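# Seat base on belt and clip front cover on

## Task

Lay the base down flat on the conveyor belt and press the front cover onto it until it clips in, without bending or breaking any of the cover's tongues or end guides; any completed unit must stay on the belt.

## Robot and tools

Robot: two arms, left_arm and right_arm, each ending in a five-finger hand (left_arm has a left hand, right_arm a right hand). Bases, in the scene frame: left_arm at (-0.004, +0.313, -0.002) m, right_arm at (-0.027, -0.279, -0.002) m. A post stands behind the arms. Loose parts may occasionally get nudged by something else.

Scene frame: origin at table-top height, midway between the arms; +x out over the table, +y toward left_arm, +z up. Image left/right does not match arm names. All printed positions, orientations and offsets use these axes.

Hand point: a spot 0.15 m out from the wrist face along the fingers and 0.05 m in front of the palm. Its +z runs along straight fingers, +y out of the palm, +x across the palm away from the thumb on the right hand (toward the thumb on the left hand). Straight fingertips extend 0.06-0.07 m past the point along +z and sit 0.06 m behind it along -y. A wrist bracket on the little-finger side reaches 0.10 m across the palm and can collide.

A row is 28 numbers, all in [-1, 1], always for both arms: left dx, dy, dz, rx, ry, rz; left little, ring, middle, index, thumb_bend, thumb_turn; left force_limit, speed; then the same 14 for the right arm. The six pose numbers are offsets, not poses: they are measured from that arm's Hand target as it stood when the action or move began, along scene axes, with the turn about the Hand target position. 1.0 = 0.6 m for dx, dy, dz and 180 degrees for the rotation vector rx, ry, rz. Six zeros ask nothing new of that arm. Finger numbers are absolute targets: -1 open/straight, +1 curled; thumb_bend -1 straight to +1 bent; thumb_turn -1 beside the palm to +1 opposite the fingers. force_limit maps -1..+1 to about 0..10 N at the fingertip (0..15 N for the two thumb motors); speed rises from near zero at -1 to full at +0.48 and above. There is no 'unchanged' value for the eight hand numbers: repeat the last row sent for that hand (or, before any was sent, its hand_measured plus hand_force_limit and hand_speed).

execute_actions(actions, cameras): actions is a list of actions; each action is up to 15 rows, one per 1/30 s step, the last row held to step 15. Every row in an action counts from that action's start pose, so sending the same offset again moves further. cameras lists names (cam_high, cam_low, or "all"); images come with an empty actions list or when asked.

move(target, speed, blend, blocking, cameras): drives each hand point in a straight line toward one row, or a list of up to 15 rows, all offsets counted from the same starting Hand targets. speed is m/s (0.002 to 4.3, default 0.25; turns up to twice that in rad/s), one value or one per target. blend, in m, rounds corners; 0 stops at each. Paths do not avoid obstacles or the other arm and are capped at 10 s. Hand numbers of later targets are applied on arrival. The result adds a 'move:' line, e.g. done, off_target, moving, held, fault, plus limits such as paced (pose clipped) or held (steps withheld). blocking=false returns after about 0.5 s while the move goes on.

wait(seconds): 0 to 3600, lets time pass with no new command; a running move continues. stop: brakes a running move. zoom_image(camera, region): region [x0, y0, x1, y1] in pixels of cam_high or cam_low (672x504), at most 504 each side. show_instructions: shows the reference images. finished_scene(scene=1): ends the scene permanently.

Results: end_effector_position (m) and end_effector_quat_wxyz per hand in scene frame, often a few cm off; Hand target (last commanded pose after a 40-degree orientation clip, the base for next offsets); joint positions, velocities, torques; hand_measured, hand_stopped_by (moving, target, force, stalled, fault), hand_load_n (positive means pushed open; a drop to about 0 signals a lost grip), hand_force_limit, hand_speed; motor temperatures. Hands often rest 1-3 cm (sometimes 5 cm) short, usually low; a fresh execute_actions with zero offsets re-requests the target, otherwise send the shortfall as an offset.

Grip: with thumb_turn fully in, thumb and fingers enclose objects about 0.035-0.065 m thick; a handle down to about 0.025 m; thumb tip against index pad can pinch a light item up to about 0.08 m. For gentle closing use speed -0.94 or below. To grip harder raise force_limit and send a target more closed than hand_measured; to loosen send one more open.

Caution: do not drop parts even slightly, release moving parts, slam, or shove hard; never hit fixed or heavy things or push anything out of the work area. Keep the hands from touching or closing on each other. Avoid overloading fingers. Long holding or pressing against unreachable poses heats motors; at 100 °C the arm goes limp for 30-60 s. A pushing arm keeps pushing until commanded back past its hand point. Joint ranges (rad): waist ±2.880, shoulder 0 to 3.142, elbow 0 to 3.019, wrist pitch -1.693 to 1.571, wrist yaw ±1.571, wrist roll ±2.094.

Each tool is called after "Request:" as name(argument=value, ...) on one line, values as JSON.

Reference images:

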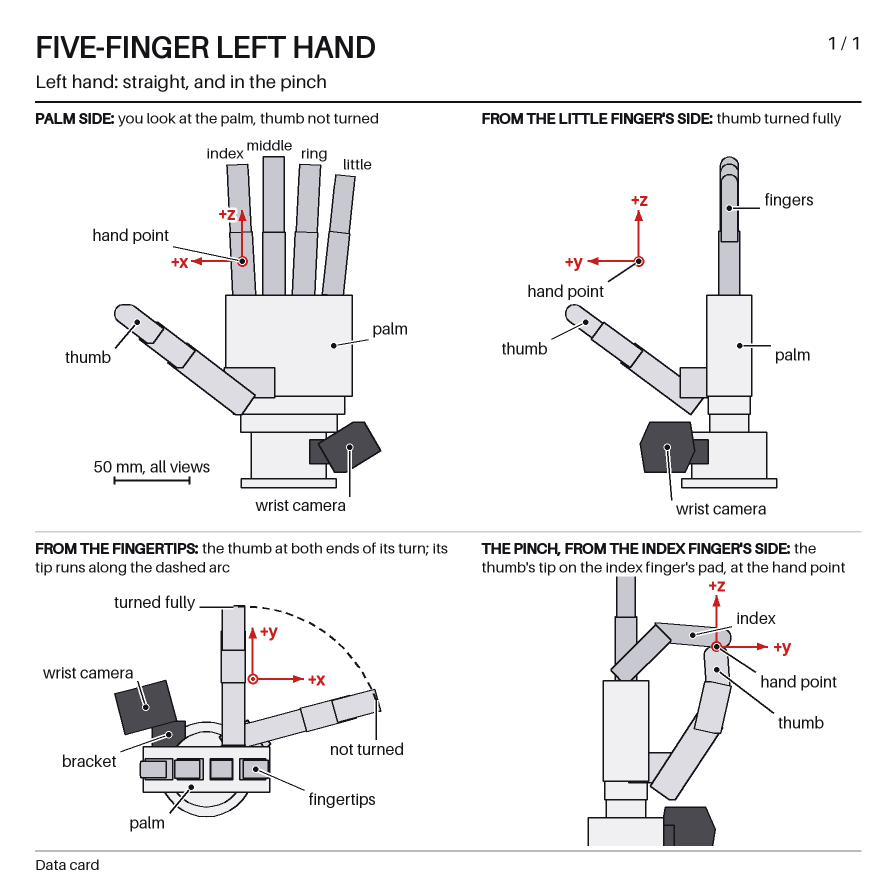

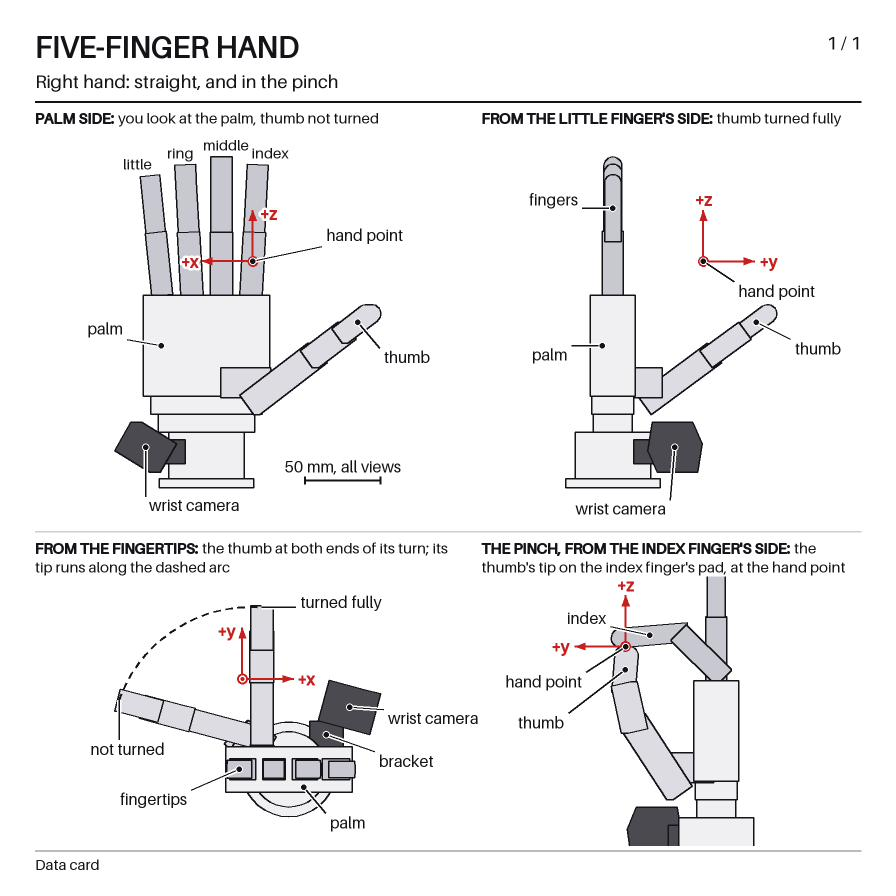

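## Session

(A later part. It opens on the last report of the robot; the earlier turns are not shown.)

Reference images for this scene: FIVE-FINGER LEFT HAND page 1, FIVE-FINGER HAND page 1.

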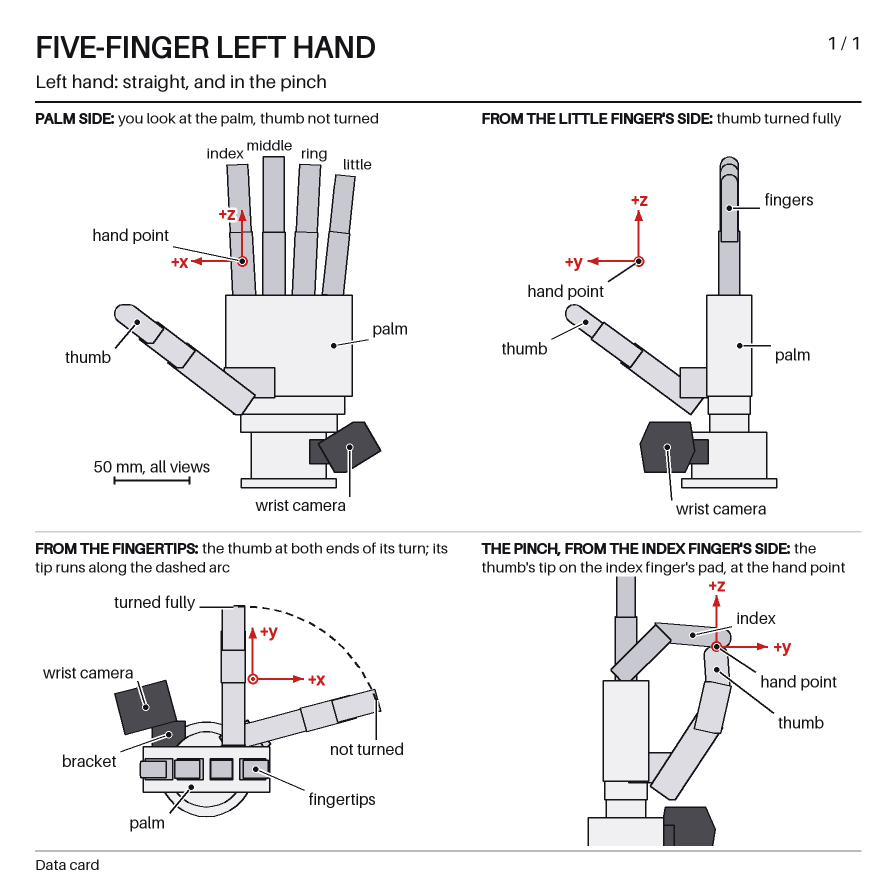

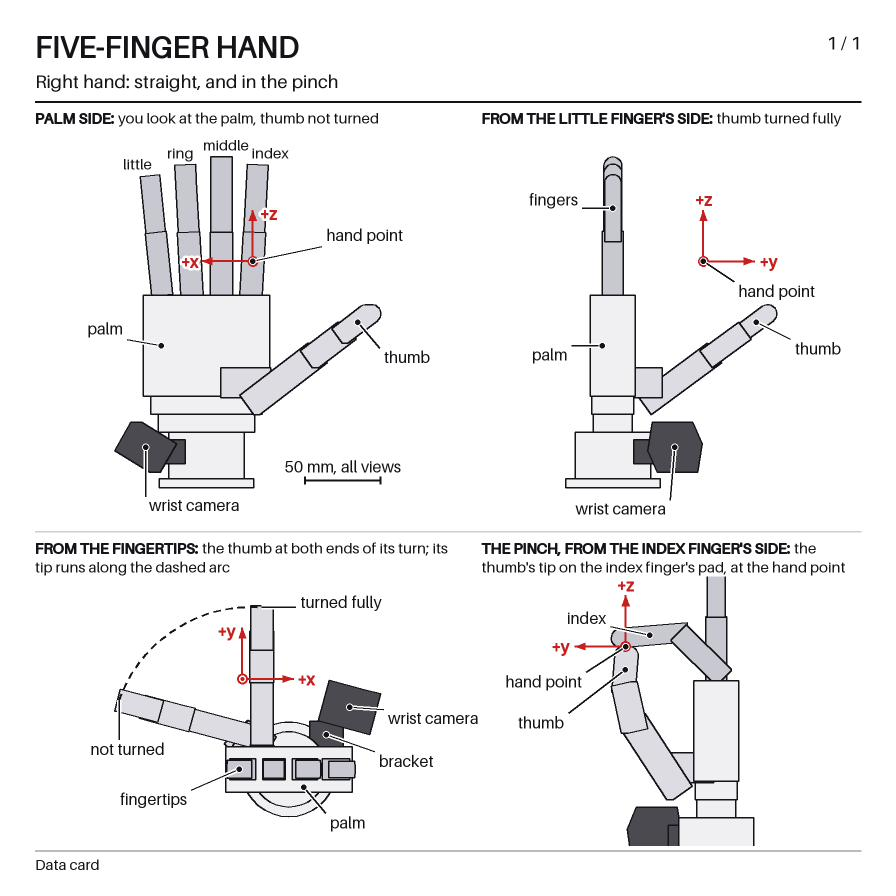

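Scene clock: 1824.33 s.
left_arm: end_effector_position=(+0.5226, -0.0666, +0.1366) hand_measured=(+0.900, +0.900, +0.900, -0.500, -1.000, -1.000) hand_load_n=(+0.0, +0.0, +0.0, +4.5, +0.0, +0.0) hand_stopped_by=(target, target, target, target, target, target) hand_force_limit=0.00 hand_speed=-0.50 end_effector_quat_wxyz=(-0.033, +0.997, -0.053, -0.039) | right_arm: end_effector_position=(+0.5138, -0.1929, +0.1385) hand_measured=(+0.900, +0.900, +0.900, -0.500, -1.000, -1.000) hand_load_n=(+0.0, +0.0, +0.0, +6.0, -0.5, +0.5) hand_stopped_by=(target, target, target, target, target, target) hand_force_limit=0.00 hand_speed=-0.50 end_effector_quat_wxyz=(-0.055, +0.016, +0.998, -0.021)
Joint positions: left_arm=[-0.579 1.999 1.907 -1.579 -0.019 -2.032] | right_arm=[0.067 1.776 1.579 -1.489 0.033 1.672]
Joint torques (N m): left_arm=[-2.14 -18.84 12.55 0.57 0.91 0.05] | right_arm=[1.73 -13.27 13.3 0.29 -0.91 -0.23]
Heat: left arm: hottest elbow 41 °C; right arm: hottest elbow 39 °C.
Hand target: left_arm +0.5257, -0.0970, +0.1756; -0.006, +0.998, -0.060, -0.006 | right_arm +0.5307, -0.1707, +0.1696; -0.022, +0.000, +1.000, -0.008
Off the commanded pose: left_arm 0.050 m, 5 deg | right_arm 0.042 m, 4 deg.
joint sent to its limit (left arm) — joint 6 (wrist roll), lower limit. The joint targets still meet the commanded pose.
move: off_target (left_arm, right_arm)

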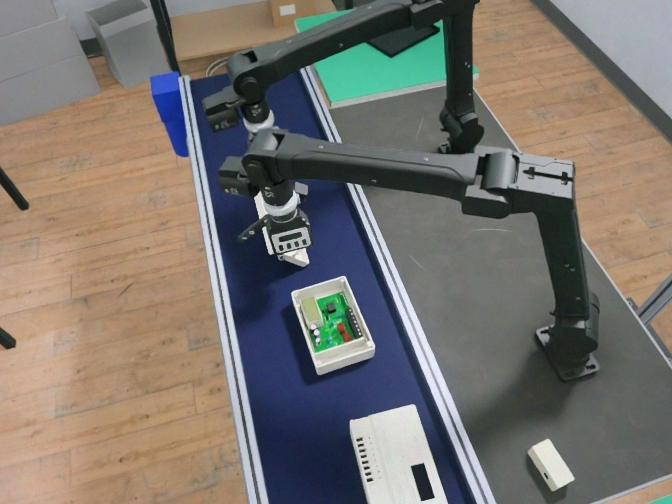

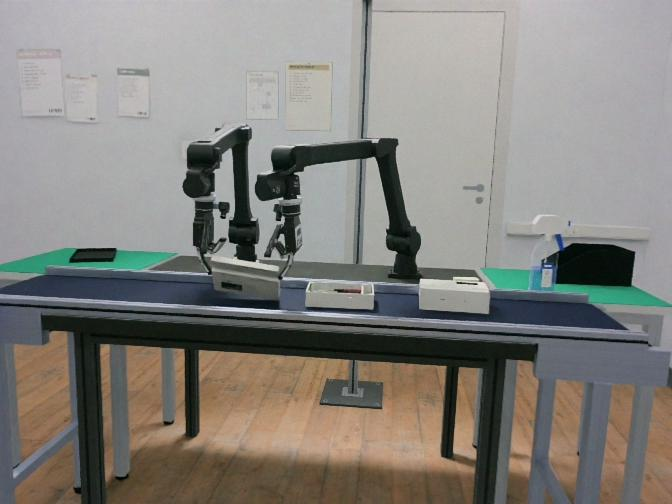

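Request:
move(target=[[0.0,0.0,0.01,0,0,0,-1,-1,-1,-0.5,-1,-1,0,-0.5,0.0,0.0,0.0,0,0,0,-1,-1,-1,-0.5,-1,-1,0,-0.5]], speed=0.04, cameras=["all"])

Request:
zoom_image(camera="cam_low", region=[180, 210, 310, 310])

Request:
zoom_image(camera="cam_high", region=[220, 170, 340, 290])

Scene clock: 1938.63 s.
left_arm: end_effector_position=(+0.5226, -0.0680, +0.1471) hand_measured=(-1.000, -1.000, -1.000, -0.500, -1.000, -1.000) hand_load_n=(+0.0, +0.0, +0.0, +4.5, +0.0, +0.0) hand_stopped_by=(target, target, target, target, target, target) hand_force_limit=0.00 hand_speed=-0.50 end_effector_quat_wxyz=(-0.031, +0.997, -0.054, -0.037) | right_arm: end_effector_position=(+0.5152, -0.1934, +0.1397) hand_measured=(-1.000, -1.000, -1.000, -0.500, -1.000, -1.000) hand_load_n=(+0.0, +0.0, +0.0, +6.0, +0.0, +0.0) hand_stopped_by=(target, target, target, target, target, target) hand_force_limit=0.00 hand_speed=-0.50 end_effector_quat_wxyz=(-0.054, +0.019, +0.998, -0.022)
Joint positions: left_arm=[-0.581 1.995 1.928 -1.599 -0.018 -2.032] | right_arm=[0.067 1.776 1.583 -1.489 0.035 1.678]
Joint torques (N m): left_arm=[-2.02 -18.49 12.4 0.68 0.84 0.05] | right_arm=[1.2 -13.98 12.94 0.32 -0.98 -0.26]
Motor temperatures (°C): left_arm=[22 33 46 21 27 24] | right_arm=[27 30 46 24 25 22]
Heat: left arm: hottest elbow 46 °C; right arm: hottest elbow 46 °C.
Hand target: left_arm +0.5257, -0.0970, +0.1817; -0.006, +0.998, -0.060, -0.006 | right_arm +0.5308, -0.1707, +0.1697; -0.022, +0.000, +1.000, -0.008
Off the commanded pose: left_arm 0.045 m, 5 deg | right_arm 0.041 m, 5 deg.
joint sent to its limit (left arm) — joint 6 (wrist roll), lower limit. The joint targets still meet the commanded pose.
move: off_target (left_arm)

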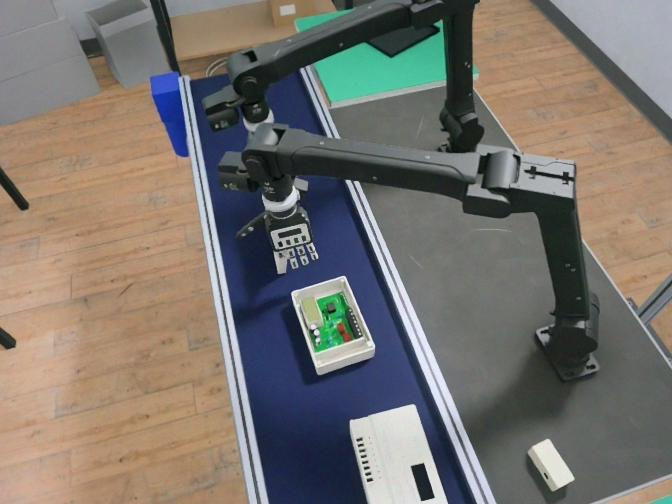

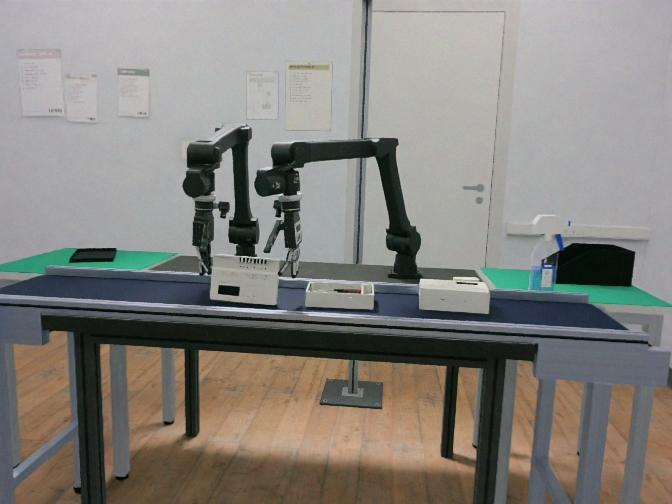

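Scaled by 3.877 from the camera's image (finer frame: 960x720).

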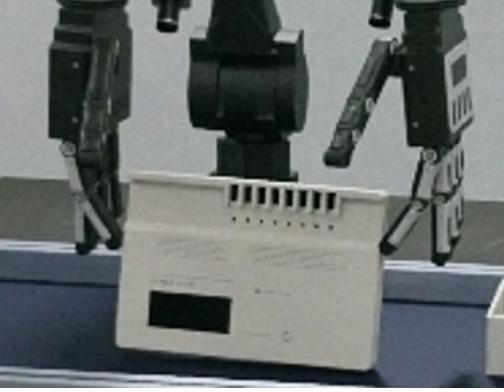

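Scaled by 4.200 from the camera's image (finer frame: 960x720).

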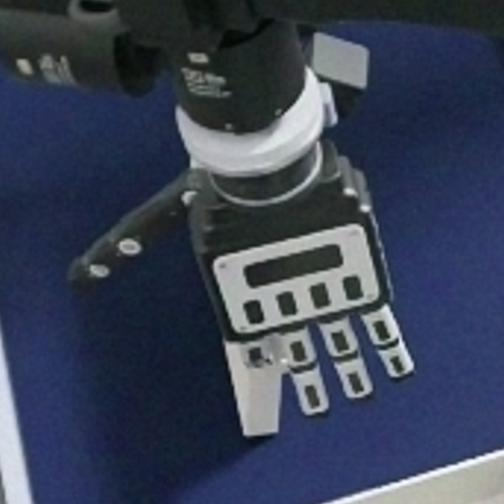

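Request:
move(target=[[0.0,0.0,-0.02,0,0,0,-1,-1,-1,-0.5,-1,-1,0,-0.5,0.0,0.0,-0.018,0,0,0,-1,-1,-1,-0.5,-1,-1,0,-0.5]], speed=0.04, cameras=["all"])

Request:
zoom_image(camera="cam_low", region=[180, 210, 310, 310])

Request:
zoom_image(camera="cam_high", region=[220, 170, 340, 290])

Scene clock: 1965.37 s.
left_arm: end_effector_position=(+0.5248, -0.0688, +0.1473) hand_measured=(-1.000, -1.000, -1.000, -0.500, -1.000, -1.000) hand_load_n=(+0.0, +0.0, +0.0, +5.0, +0.0, +0.0) hand_stopped_by=(target, target, target, target, target, target) hand_force_limit=0.00 hand_speed=-0.50 end_effector_quat_wxyz=(-0.030, +0.998, -0.054, -0.033) | right_arm: end_effector_position=(+0.5184, -0.1933, +0.1397) hand_measured=(-1.000, -1.000, -1.000, -0.500, -1.000, -1.000) hand_load_n=(+0.0, +0.0, +0.0, +6.5, -0.5, +0.0) hand_stopped_by=(target, target, target, target, target, target) hand_force_limit=0.00 hand_speed=-0.50 end_effector_quat_wxyz=(-0.048, +0.019, +0.998, -0.022)
Joint positions: left_arm=[-0.581 1.995 1.928 -1.591 -0.02 -2.032] | right_arm=[0.067 1.776 1.583 -1.477 0.035 1.678]
Joint torques (N m): left_arm=[-2.08 -18.2 10.32 1.59 0.95 0.05] | right_arm=[1.26 -13.57 11.41 0.77 -0.95 -0.29]
Heat: left arm: hottest elbow 45 °C; right arm: hottest elbow 45 °C.
Hand target: left_arm +0.5257, -0.0970, +0.1697; -0.006, +0.998, -0.060, -0.006 | right_arm +0.5309, -0.1707, +0.1589; -0.022, +0.000, +1.000, -0.008
Off the commanded pose: left_arm 0.036 m, 4 deg | right_arm 0.032 m, 4 deg.
joint sent to its limit (left arm) — joint 6 (wrist roll), lower limit. The joint targets still meet the commanded pose.
move: off_target (left_arm, right_arm)

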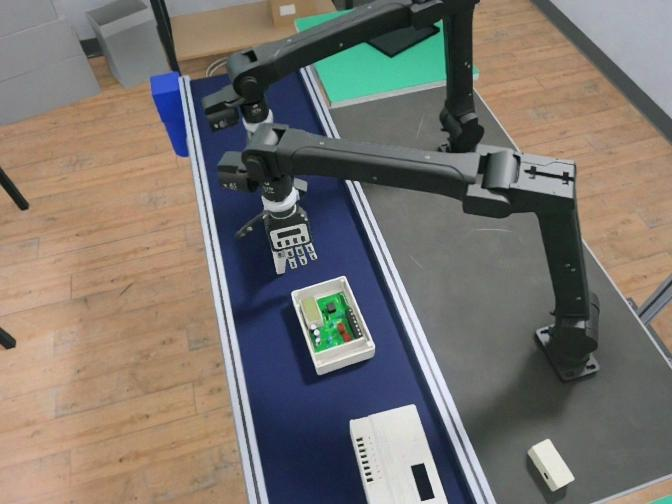

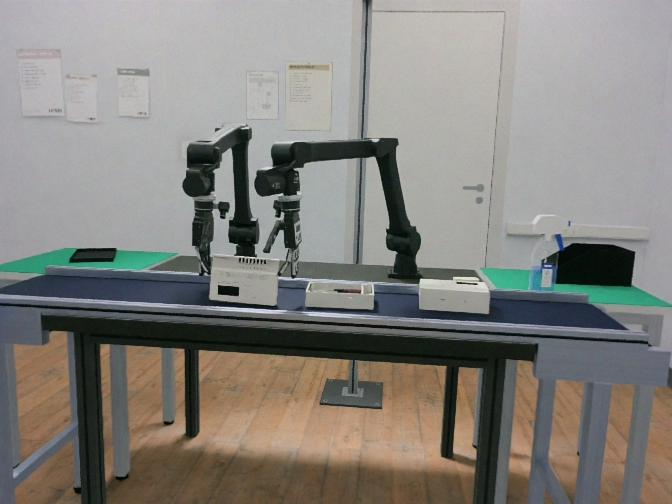

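Scaled by 3.877 from the camera's image (finer frame: 960x720).

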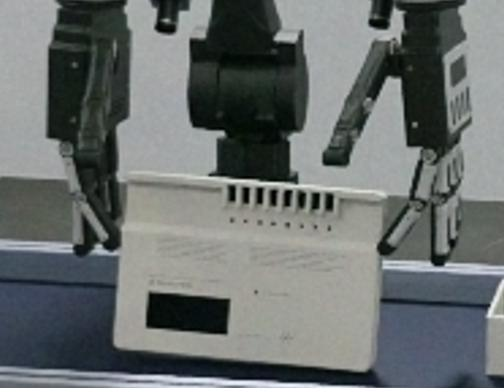

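Scaled by 4.200 from the camera's image (finer frame: 960x720).

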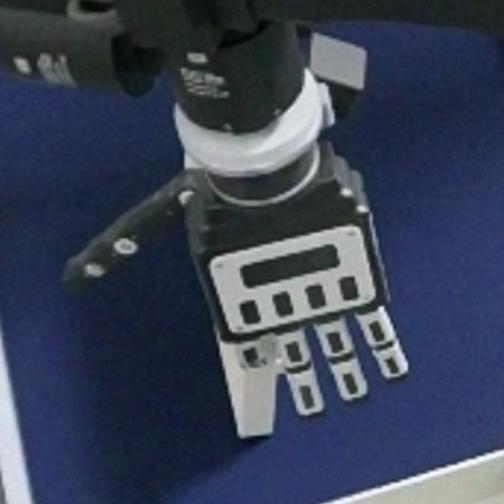

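Request:
move(target=[[0.0,0.0,-0.025,0,0,0,-1,-1,-1,-0.5,-1,-1,0,-0.5,0.0,0.0,-0.025,0,0,0,-1,-1,-1,-0.5,-1,-1,0,-0.5]], speed=0.04, cameras=["cam_low"])

Request:
zoom_image(camera="cam_low", region=[180, 210, 310, 310])

Scene clock: 1975.77 s.
left_arm: end_effector_position=(+0.5316, -0.0714, +0.1467) hand_measured=(-1.000, -1.000, -1.000, -0.500, -1.000, -1.000) hand_load_n=(-0.5, +0.0, +0.0, +5.5, +0.0, +0.0) hand_stopped_by=(target, target, target, target, target, target) hand_force_limit=0.00 hand_speed=-0.50 end_effector_quat_wxyz=(-0.027, +0.998, -0.054, -0.020) | right_arm: end_effector_position=(+0.5283, -0.1942, +0.1399) hand_measured=(-1.000, -1.000, -1.000, -0.500, -1.000, -1.000) hand_load_n=(+0.0, +0.0, +0.0, +8.5, -0.5, +0.0) hand_stopped_by=(target, target, target, target, target, target) hand_force_limit=0.00 hand_speed=-0.50 end_effector_quat_wxyz=(-0.030, +0.019, +0.999, -0.024)
Joint positions: left_arm=[-0.581 1.995 1.925 -1.561 -0.028 -2.032] | right_arm=[0.067 1.776 1.583 -1.441 0.043 1.678]
Joint torques (N m): left_arm=[-2.02 -17.73 7.98 1.94 1.26 0.05] | right_arm=[1.14 -12.69 9.09 1.03 -1.27 -0.3]
Heat: left arm: hottest elbow 44 °C; right arm: hottest elbow 44 °C.
Hand target: left_arm +0.5257, -0.0970, +0.1547; -0.006, +0.998, -0.060, -0.006 | right_arm +0.5309, -0.1707, +0.1439; -0.022, +0.000, +1.000, -0.008
Off the commanded pose: left_arm 0.027 m, 3 deg | right_arm 0.024 m, 3 deg.
joint sent to its limit (left arm) — joint 6 (wrist roll), lower limit. The joint targets still meet the commanded pose.
move: off_target (left_arm, right_arm)

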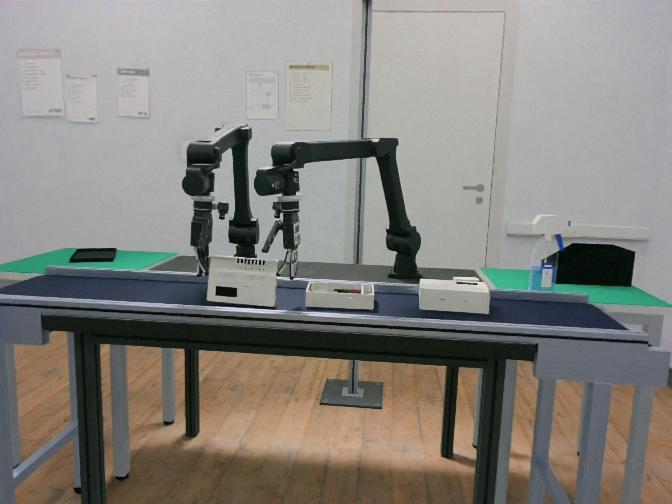

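Scaled by 3.877 from the camera's image (finer frame: 960x720).

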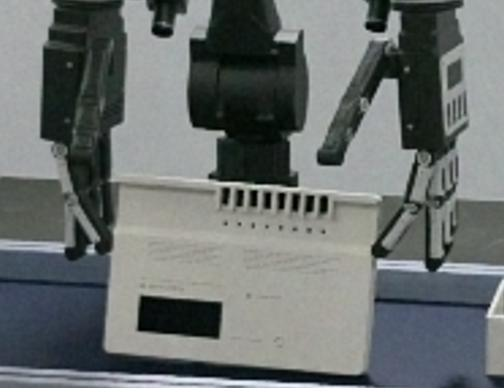

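Request:
move(target=[[-0.04,0.0,-0.02,0,0,0,-1,-1,-1,-0.5,-1,-1,0,-0.5,-0.04,0.0,-0.02,0,0,0,-1,-1,-1,-0.5,-1,-1,0,-0.5]], speed=0.04, cameras=["cam_low"])

Request:
zoom_image(camera="cam_low", region=[180, 210, 310, 310])

Scene clock: 1984.13 s.
left_arm: end_effector_position=(+0.5159, -0.0681, +0.1435) hand_measured=(-1.000, -1.000, -1.000, -0.500, -1.000, -1.000) hand_load_n=(+0.0, +0.0, +0.0, +3.0, -0.5, +0.0) hand_stopped_by=(target, target, target, target, target, target) hand_force_limit=0.00 hand_speed=-0.50 end_effector_quat_wxyz=(-0.017, +0.998, -0.057, -0.013) | right_arm: end_effector_position=(+0.5112, -0.1949, +0.1305) hand_measured=(-1.000, -1.000, -1.000, -0.500, -1.000, -1.000) hand_load_n=(+0.0, +0.0, +0.0, +4.5, +0.0, +0.0) hand_stopped_by=(target, target, target, target, target, target) hand_force_limit=0.00 hand_speed=-0.50 end_effector_quat_wxyz=(-0.025, +0.019, +0.999, -0.023)
Joint positions: left_arm=[-0.586 1.936 1.822 -1.495 -0.018 -2.032] | right_arm=[0.067 1.73 1.495 -1.389 0.041 1.678]
Joint torques (N m): left_arm=[-2.96 -16.32 7.17 1.72 1.07 0.05] | right_arm=[1.61 -12.75 7.76 0.92 -1.21 -0.24]
Heat: left arm: hottest elbow 44 °C; right arm: hottest elbow 43 °C.
Hand target: left_arm +0.5017, -0.0970, +0.1428; -0.006, +0.998, -0.060, -0.006 | right_arm +0.5067, -0.1707, +0.1318; -0.022, +0.000, +1.000, -0.008
Off the commanded pose: left_arm 0.032 m, 2 deg | right_arm 0.025 m, 3 deg.
joint sent to its limit (left arm) — joint 6 (wrist roll), lower limit. The joint targets still meet the commanded pose.
move: off_target (left_arm, right_arm)

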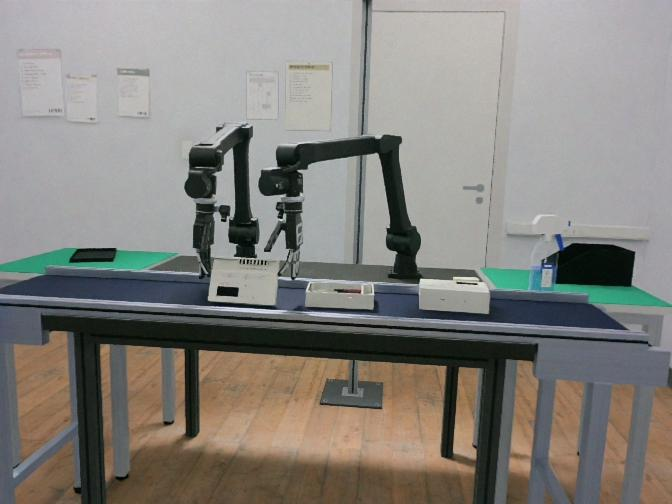

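Scaled by 3.877 from the camera's image (finer frame: 960x720).

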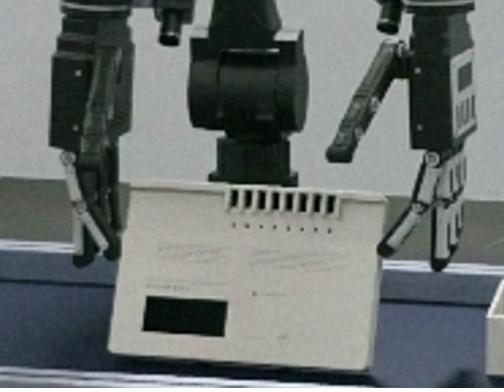

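Request:
move(target=[[-0.05,-0.005,-0.025,0,0,0,-1,-1,-1,-0.5,-1,-1,0,-0.5,-0.05,0.005,-0.018,0,0,0,-1,-1,-1,-0.5,-1,-1,0,-0.5]], speed=0.04, cameras=["all"])

Request:
zoom_image(camera="cam_low", region=[180, 210, 310, 310])

Request:
zoom_image(camera="cam_high", region=[220, 170, 340, 290])

Scene clock: 1998.03 s.
left_arm: end_effector_position=(+0.4832, -0.0697, +0.1085) hand_measured=(-1.000, -1.000, -1.000, -0.500, -1.000, -1.000) hand_load_n=(+0.0, +0.0, +0.0, +4.5, +0.0, +0.0) hand_stopped_by=(target, target, target, target, target, target) hand_force_limit=0.00 hand_speed=-0.50 end_effector_quat_wxyz=(-0.023, +0.997, -0.071, -0.030) | right_arm: end_effector_position=(+0.4777, -0.1956, +0.1089) hand_measured=(-1.000, -1.000, -1.000, -0.500, -1.000, -1.000) hand_load_n=(+0.0, +0.0, +0.0, +6.5, +0.0, +0.0) hand_stopped_by=(target, target, target, target, target, target) hand_force_limit=0.00 hand_speed=-0.50 end_effector_quat_wxyz=(-0.037, +0.022, +0.999, -0.023)
Joint positions: left_arm=[-0.614 1.909 1.691 -1.428 -0.009 -2.032] | right_arm=[0.069 1.677 1.367 -1.339 0.038 1.686]
Joint torques (N m): left_arm=[-2.96 -17.96 7.84 1.61 1.21 0.05] | right_arm=[2.26 -12.98 8.35 0.92 -1.12 -0.21]
Heat: left arm: hottest elbow 42 °C; right arm: hottest elbow 42 °C.
Hand target: left_arm +0.4717, -0.1000, +0.1277; -0.006, +0.998, -0.060, -0.006 | right_arm +0.4768, -0.1678, +0.1209; -0.022, +0.000, +1.000, -0.008
Off the commanded pose: left_arm 0.038 m, 4 deg | right_arm 0.030 m, 3 deg.
joint sent to its limit (left arm) — joint 6 (wrist roll), lower limit. The joint targets are off in orientation, not in position.
move: off_target (left_arm, right_arm)

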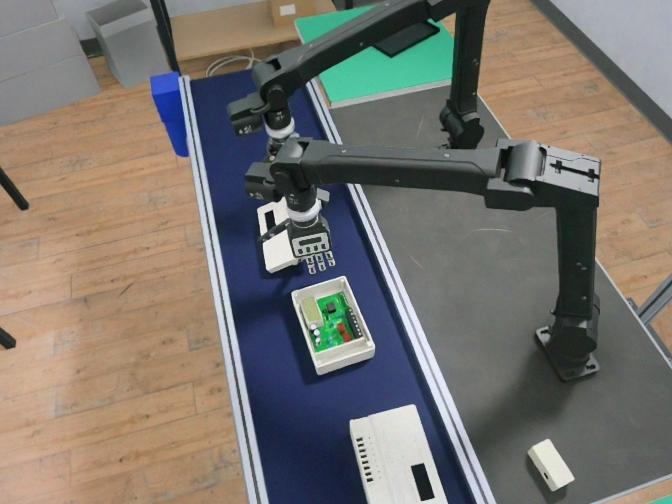

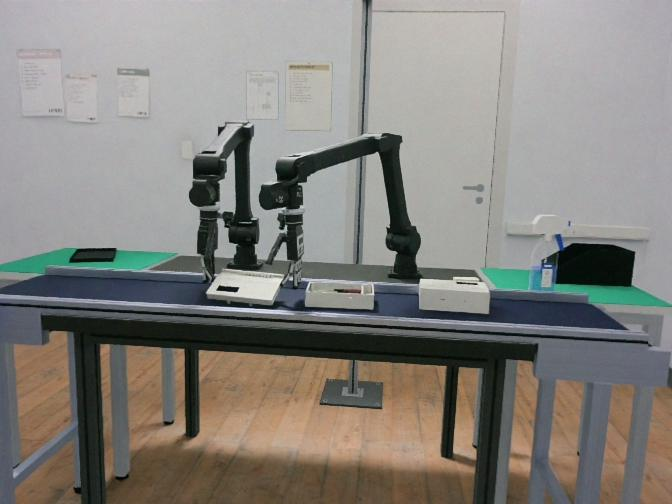

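Scaled by 3.877 from the camera's image (finer frame: 960x720).

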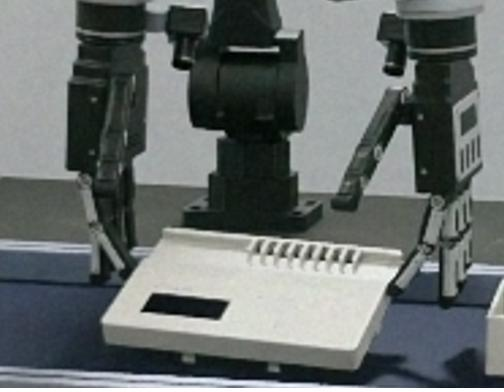

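Scaled by 4.200 from the camera's image (finer frame: 960x720).

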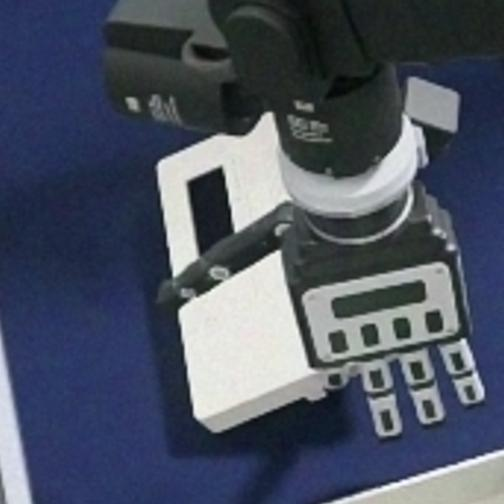

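Request:
move(target=[[-0.02,0.0,-0.03,0,0,0,-0.65,-0.65,-0.65,-0.5,-1,-1,0,-0.5,-0.02,0.0,-0.04,0,0,0,-0.65,-0.65,-0.65,-0.5,-1,-1,0,-0.5]], speed=0.04, cameras=["all"])

Request:
zoom_image(camera="cam_low", region=[180, 220, 310, 320])

Request:
zoom_image(camera="cam_high", region=[220, 170, 340, 290])

Scene clock: 2031.37 s.
left_arm: end_effector_position=(+0.4710, -0.0692, +0.0904) hand_measured=(-0.650, -0.650, -0.650, -0.500, -1.000, -1.000) hand_load_n=(+0.0, +0.0, +0.0, +4.5, +0.0, +0.0) hand_stopped_by=(target, target, target, target, target, target) hand_force_limit=0.00 hand_speed=-0.50 end_effector_quat_wxyz=(-0.022, +0.996, -0.075, -0.032) | right_arm: end_effector_position=(+0.4654, -0.1952, +0.0855) hand_measured=(-0.650, -0.650, -0.650, -0.500, -1.000, -1.000) hand_load_n=(+0.0, +0.0, +0.0, +6.5, +0.0, +0.0) hand_stopped_by=(target, target, target, target, target, target) hand_force_limit=0.00 hand_speed=-0.50 end_effector_quat_wxyz=(-0.037, +0.023, +0.999, -0.023)
Joint positions: left_arm=[-0.624 1.896 1.622 -1.373 -0.005 -2.032] | right_arm=[0.072 1.668 1.29 -1.271 0.038 1.69]
Joint torques (N m): left_arm=[-2.96 -17.9 7.88 1.65 1.22 0.05] | right_arm=[2.37 -12.81 7.94 0.91 -1.15 -0.21]
Motor temperatures (°C): left_arm=[22 31 41 21 28 23] | right_arm=[27 29 39 24 26 22]
Heat: left arm: hottest elbow 41 °C; right arm: hottest elbow 39 °C.
Hand target: left_arm +0.4597, -0.0999, +0.1096; -0.006, +0.998, -0.060, -0.006 | right_arm +0.4648, -0.1679, +0.0970; -0.022, +0.000, +1.000, -0.008
Off the commanded pose: left_arm 0.038 m, 4 deg | right_arm 0.030 m, 4 deg.
joint sent to its limit (left arm) — joint 6 (wrist roll), lower limit. The joint targets are off in orientation, not in position.
move: off_target (left_arm, right_arm)

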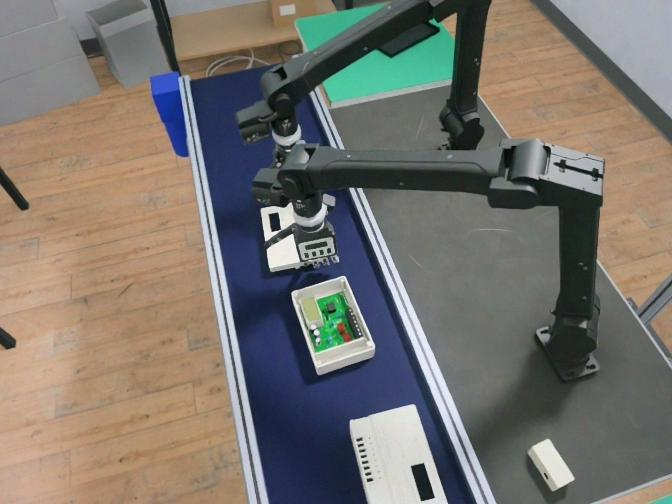

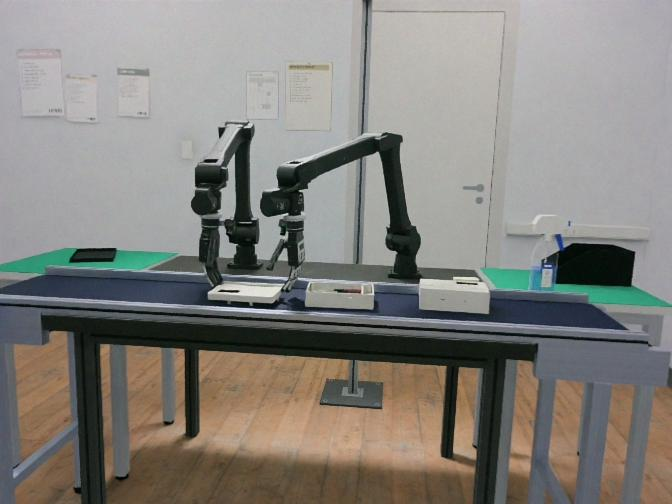

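Scaled by 3.877 from the camera's image (finer frame: 960x720).

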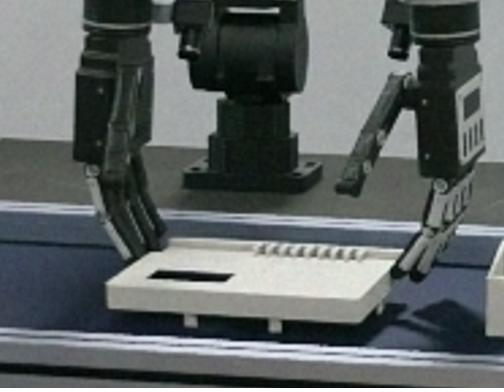

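Scaled by 4.200 from the camera's image (finer frame: 960x720).

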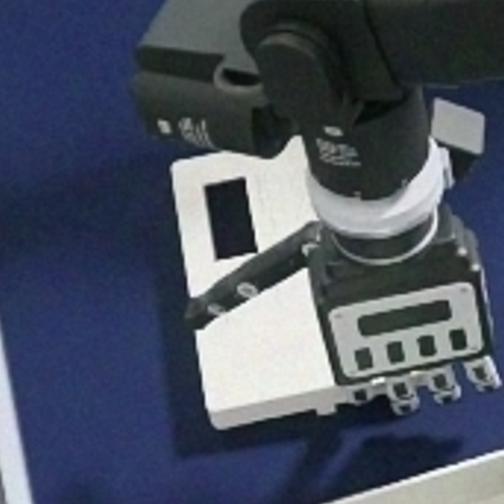

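Request:
move(target=[[-0.005,0.0,-0.025,0,0,0,-0.65,-0.65,-0.65,-0.5,-1,-1,0,-0.5,-0.005,0.0,-0.025,0,0,0,-0.65,-0.65,-0.65,-0.5,-1,-1,0,-0.5]], speed=0.04, cameras=["all"])

Request:
zoom_image(camera="cam_low", region=[200, 260, 290, 320])

Scene clock: 2049.07 s.
left_arm: end_effector_position=(+0.4693, -0.0684, +0.0841) hand_measured=(-0.650, -0.650, -0.650, -0.500, -1.000, -1.000) hand_load_n=(+0.0, +0.0, +0.0, +4.5, +0.0, +0.0) hand_stopped_by=(target, target, target, target, target, target) hand_force_limit=0.00 hand_speed=-0.50 end_effector_quat_wxyz=(-0.019, +0.997, -0.076, -0.027) | right_arm: end_effector_position=(+0.4646, -0.1949, +0.0821) hand_measured=(-0.650, -0.650, -0.650, -0.500, -1.000, -1.000) hand_load_n=(+0.0, +0.0, +0.0, +4.0, +0.0, +0.0) hand_stopped_by=(target, target, target, target, target, target) hand_force_limit=0.00 hand_speed=-0.50 end_effector_quat_wxyz=(-0.027, +0.023, +0.999, -0.022)
Joint positions: left_arm=[-0.624 1.888 1.592 -1.339 -0.005 -2.032] | right_arm=[0.073 1.656 1.264 -1.236 0.038 1.691]
Joint torques (N m): left_arm=[-3.14 -16.62 7.57 1.85 1.24 0.05] | right_arm=[2.67 -10.87 7.43 1.06 -1.13 -0.22]
Heat: left arm: hottest elbow 41 °C; right arm: hottest elbow 38 °C.
Hand target: left_arm +0.4567, -0.1000, +0.0947; -0.006, +0.998, -0.060, -0.006 | right_arm +0.4618, -0.1677, +0.0820; -0.022, +0.000, +1.000, -0.008
Off the commanded pose: left_arm 0.036 m, 3 deg | right_arm 0.027 m, 3 deg.
joint sent to its limit (left arm) — joint 6 (wrist roll), lower limit. The joint targets are off in orientation, not in position.
move: off_target (left_arm, right_arm)

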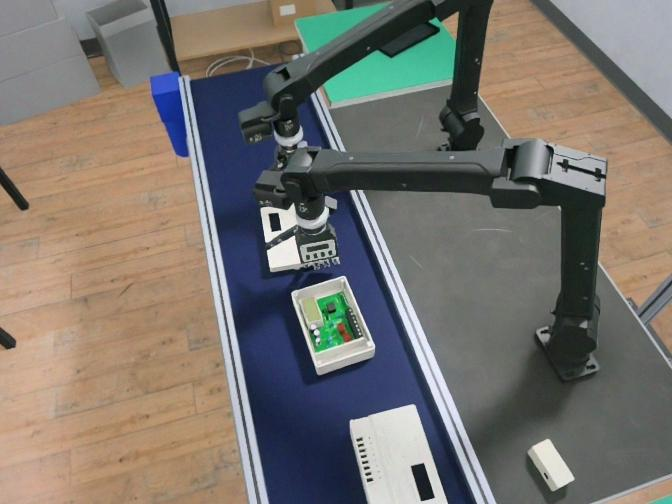

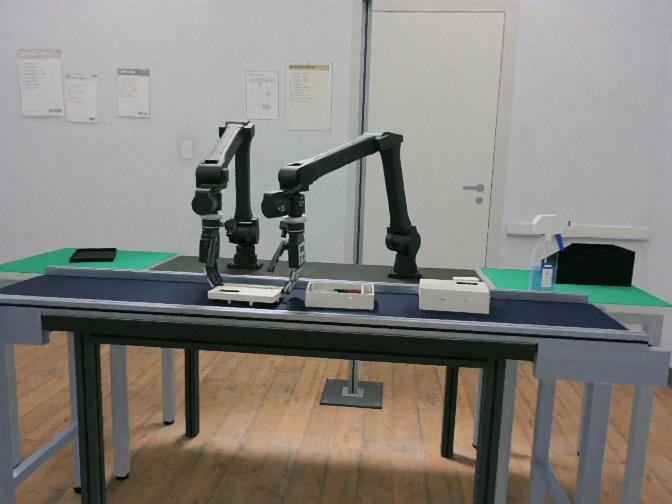

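Scaled by 5.600 from the camera's image (finer frame: 960x720).

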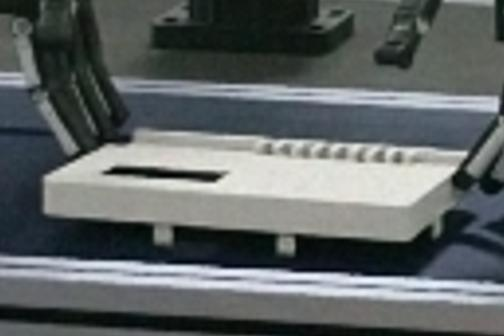

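Request:
move(target=[[0,0.0,-0.02,0,0,0,-0.65,-0.65,-0.65,-0.5,-1,-1,0,-0.5,0,0.0,-0.02,0,0,0,-0.65,-0.65,-0.65,-0.5,-1,-1,0,-0.5]], speed=0.04, cameras=["all"])

Request:
zoom_image(camera="cam_low", region=[200, 260, 290, 320])

Scene clock: 2060.77 s.
left_arm: end_effector_position=(+0.4696, -0.0686, +0.0828) hand_measured=(-0.650, -0.650, -0.650, -0.500, -1.000, -1.000) hand_load_n=(+0.0, +0.0, +0.0, +3.5, +0.0, +0.0) hand_stopped_by=(target, target, target, target, target, target) hand_force_limit=0.00 hand_speed=-0.50 end_effector_quat_wxyz=(-0.015, +0.997, -0.076, -0.021) | right_arm: end_effector_position=(+0.4666, -0.1951, +0.0780) hand_measured=(-0.650, -0.650, -0.650, -0.500, -1.000, -1.000) hand_load_n=(+0.0, +0.0, +0.0, +4.0, +0.0, +0.0) hand_stopped_by=(target, target, target, target, target, target) hand_force_limit=0.00 hand_speed=-0.50 end_effector_quat_wxyz=(-0.019, +0.024, +0.999, -0.022)
Joint positions: left_arm=[-0.624 1.882 1.577 -1.318 -0.005 -2.032] | right_arm=[0.073 1.655 1.25 -1.208 0.039 1.692]
Joint torques (N m): left_arm=[-3.14 -15.38 7.2 2.09 1.21 0.05] | right_arm=[2.61 -10.17 7.13 1.14 -1.17 -0.24]
Heat: left arm: hottest elbow 40 °C; right arm: hottest elbow 38 °C.
Hand target: left_arm +0.4567, -0.1001, +0.0827; -0.006, +0.998, -0.060, -0.006 | right_arm +0.4618, -0.1678, +0.0700; -0.022, +0.000, +1.000, -0.008
Off the commanded pose: left_arm 0.034 m, 3 deg | right_arm 0.029 m, 3 deg.
joint sent to its limit (left arm) — joint 6 (wrist roll), lower limit. The joint targets are off in orientation, not in position.
move: off_target (left_arm, right_arm)

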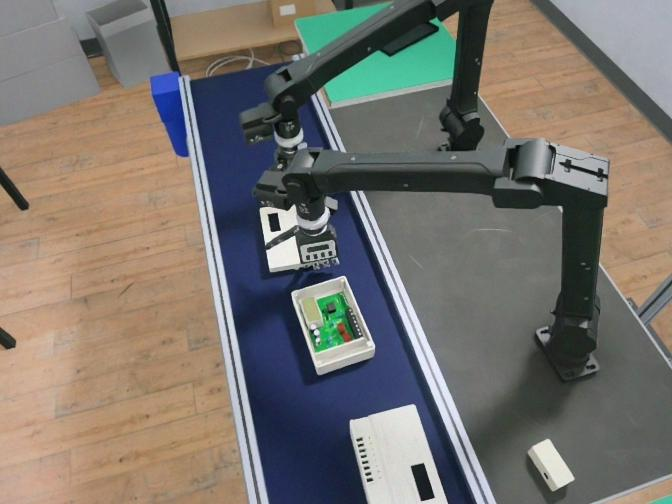

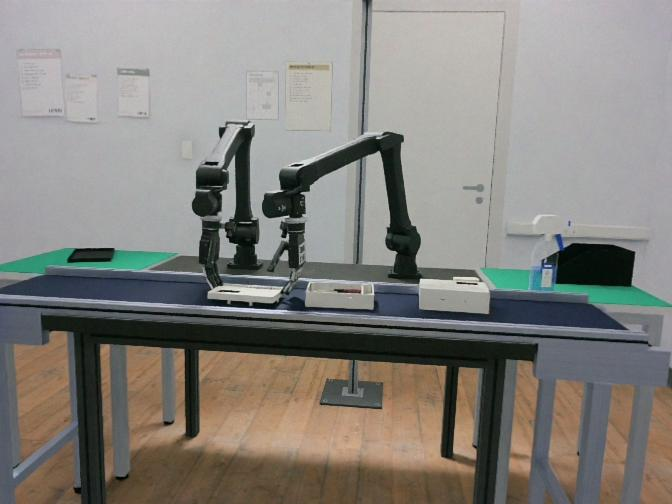

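Scaled by 5.600 from the camera's image (finer frame: 960x720).

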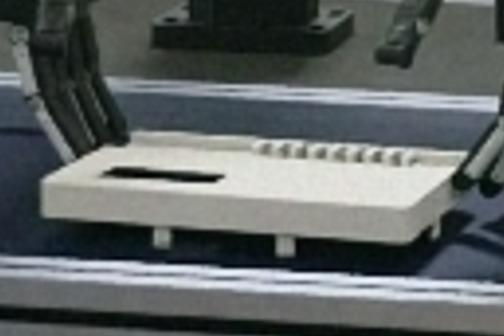

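Request:
move(target=[[0.02,0.07,0,0,0,0,-0.65,-0.65,-0.65,-0.5,-1,-1,0,-0.5,0.008,-0.07,0.01,0,0,0,-0.65,-0.65,-0.65,-0.5,-1,-1,0,-0.5],[0.02,0.12,0.0,0,0,0,-0.65,-0.65,-0.65,-0.5,-1,-1,0,-0.5,0.008,-0.12,0.01,0,0,0,-0.65,-0.65,-0.65,-0.5,-1,-1,0,-0.5]], speed=0.04, cameras=["all"])

Request:
zoom_image(camera="cam_low", region=[200, 260, 290, 320])

Request:
zoom_image(camera="cam_high", region=[240, 180, 380, 320])

Scene clock: 2084.40 s.
left_arm: end_effector_position=(+0.4652, -0.0332, +0.0744) hand_measured=(-0.650, -0.650, -0.650, -0.500, -1.000, -1.000) hand_load_n=(+0.0, +0.0, +0.0, +0.0, +0.0, +0.0) hand_stopped_by=(target, target, target, target, target, target) hand_force_limit=0.00 hand_speed=-0.50 end_effector_quat_wxyz=(-0.010, +0.998, -0.058, -0.016) | right_arm: end_effector_position=(+0.4645, -0.2351, +0.0779) hand_measured=(-0.650, -0.650, -0.650, -0.500, -1.000, -1.000) hand_load_n=(+0.0, +0.0, +0.0, +0.0, +0.0, +0.0) hand_stopped_by=(target, target, target, target, target, target) hand_force_limit=0.00 hand_speed=-0.50 end_effector_quat_wxyz=(-0.022, +0.001, +1.000, -0.009)
Joint positions: left_arm=[-0.577 1.819 1.46 -1.249 -0.003 -2.02] | right_arm=[-0.026 1.658 1.25 -1.206 0.019 1.547]
Joint torques (N m): left_arm=[0.67 -16.03 6.86 0.84 -0.13 0.21] | right_arm=[-2.2 -10.52 8.4 0.69 -0.03 -0.27]
Heat: left arm: hottest elbow 39 °C; right arm: hottest elbow 37 °C.
Hand target: left_arm +0.4687, -0.0279, +0.0827; -0.006, +0.998, -0.060, -0.006 | right_arm +0.4667, -0.2399, +0.0761; -0.022, +0.000, +1.000, -0.008
Off the commanded pose: left_arm 0.010 m, 1 deg | right_arm 0.005 m, 0 deg.
move: done

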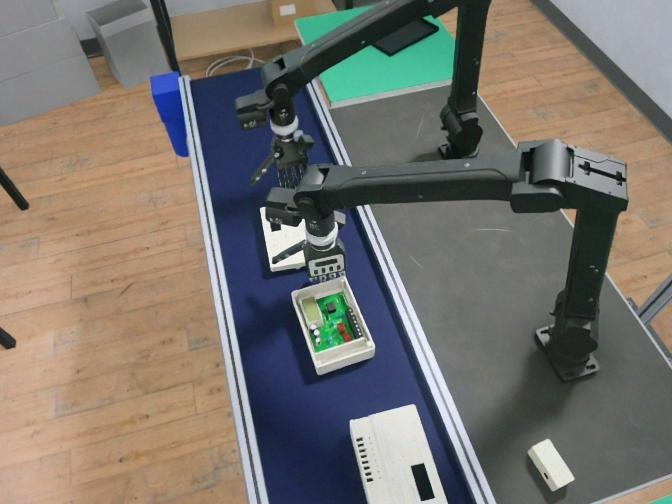

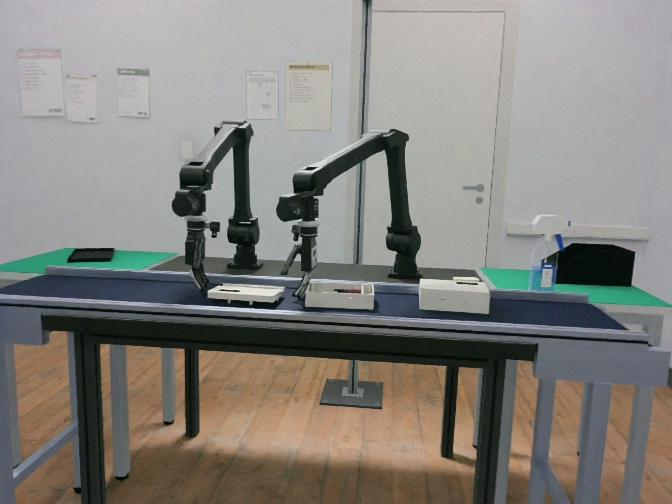

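Scaled by 5.600 from the camera's image (finer frame: 960x720).

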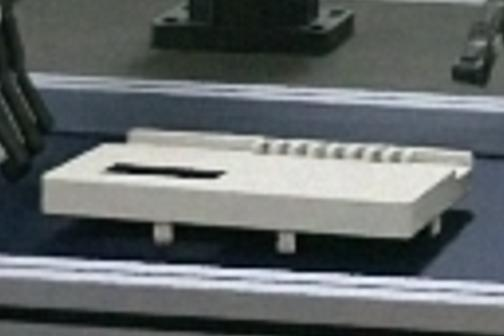

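Scaled by 3.600 from the camera's image (finer frame: 960x720).

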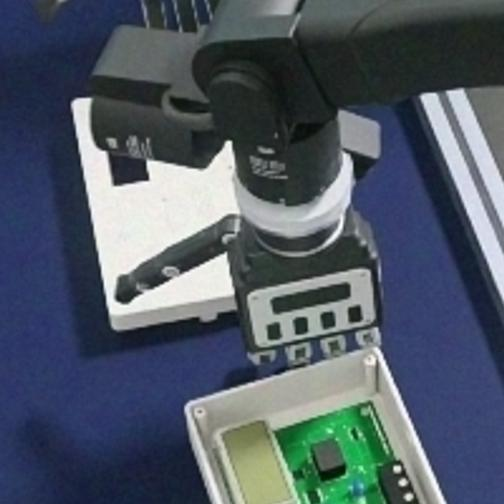

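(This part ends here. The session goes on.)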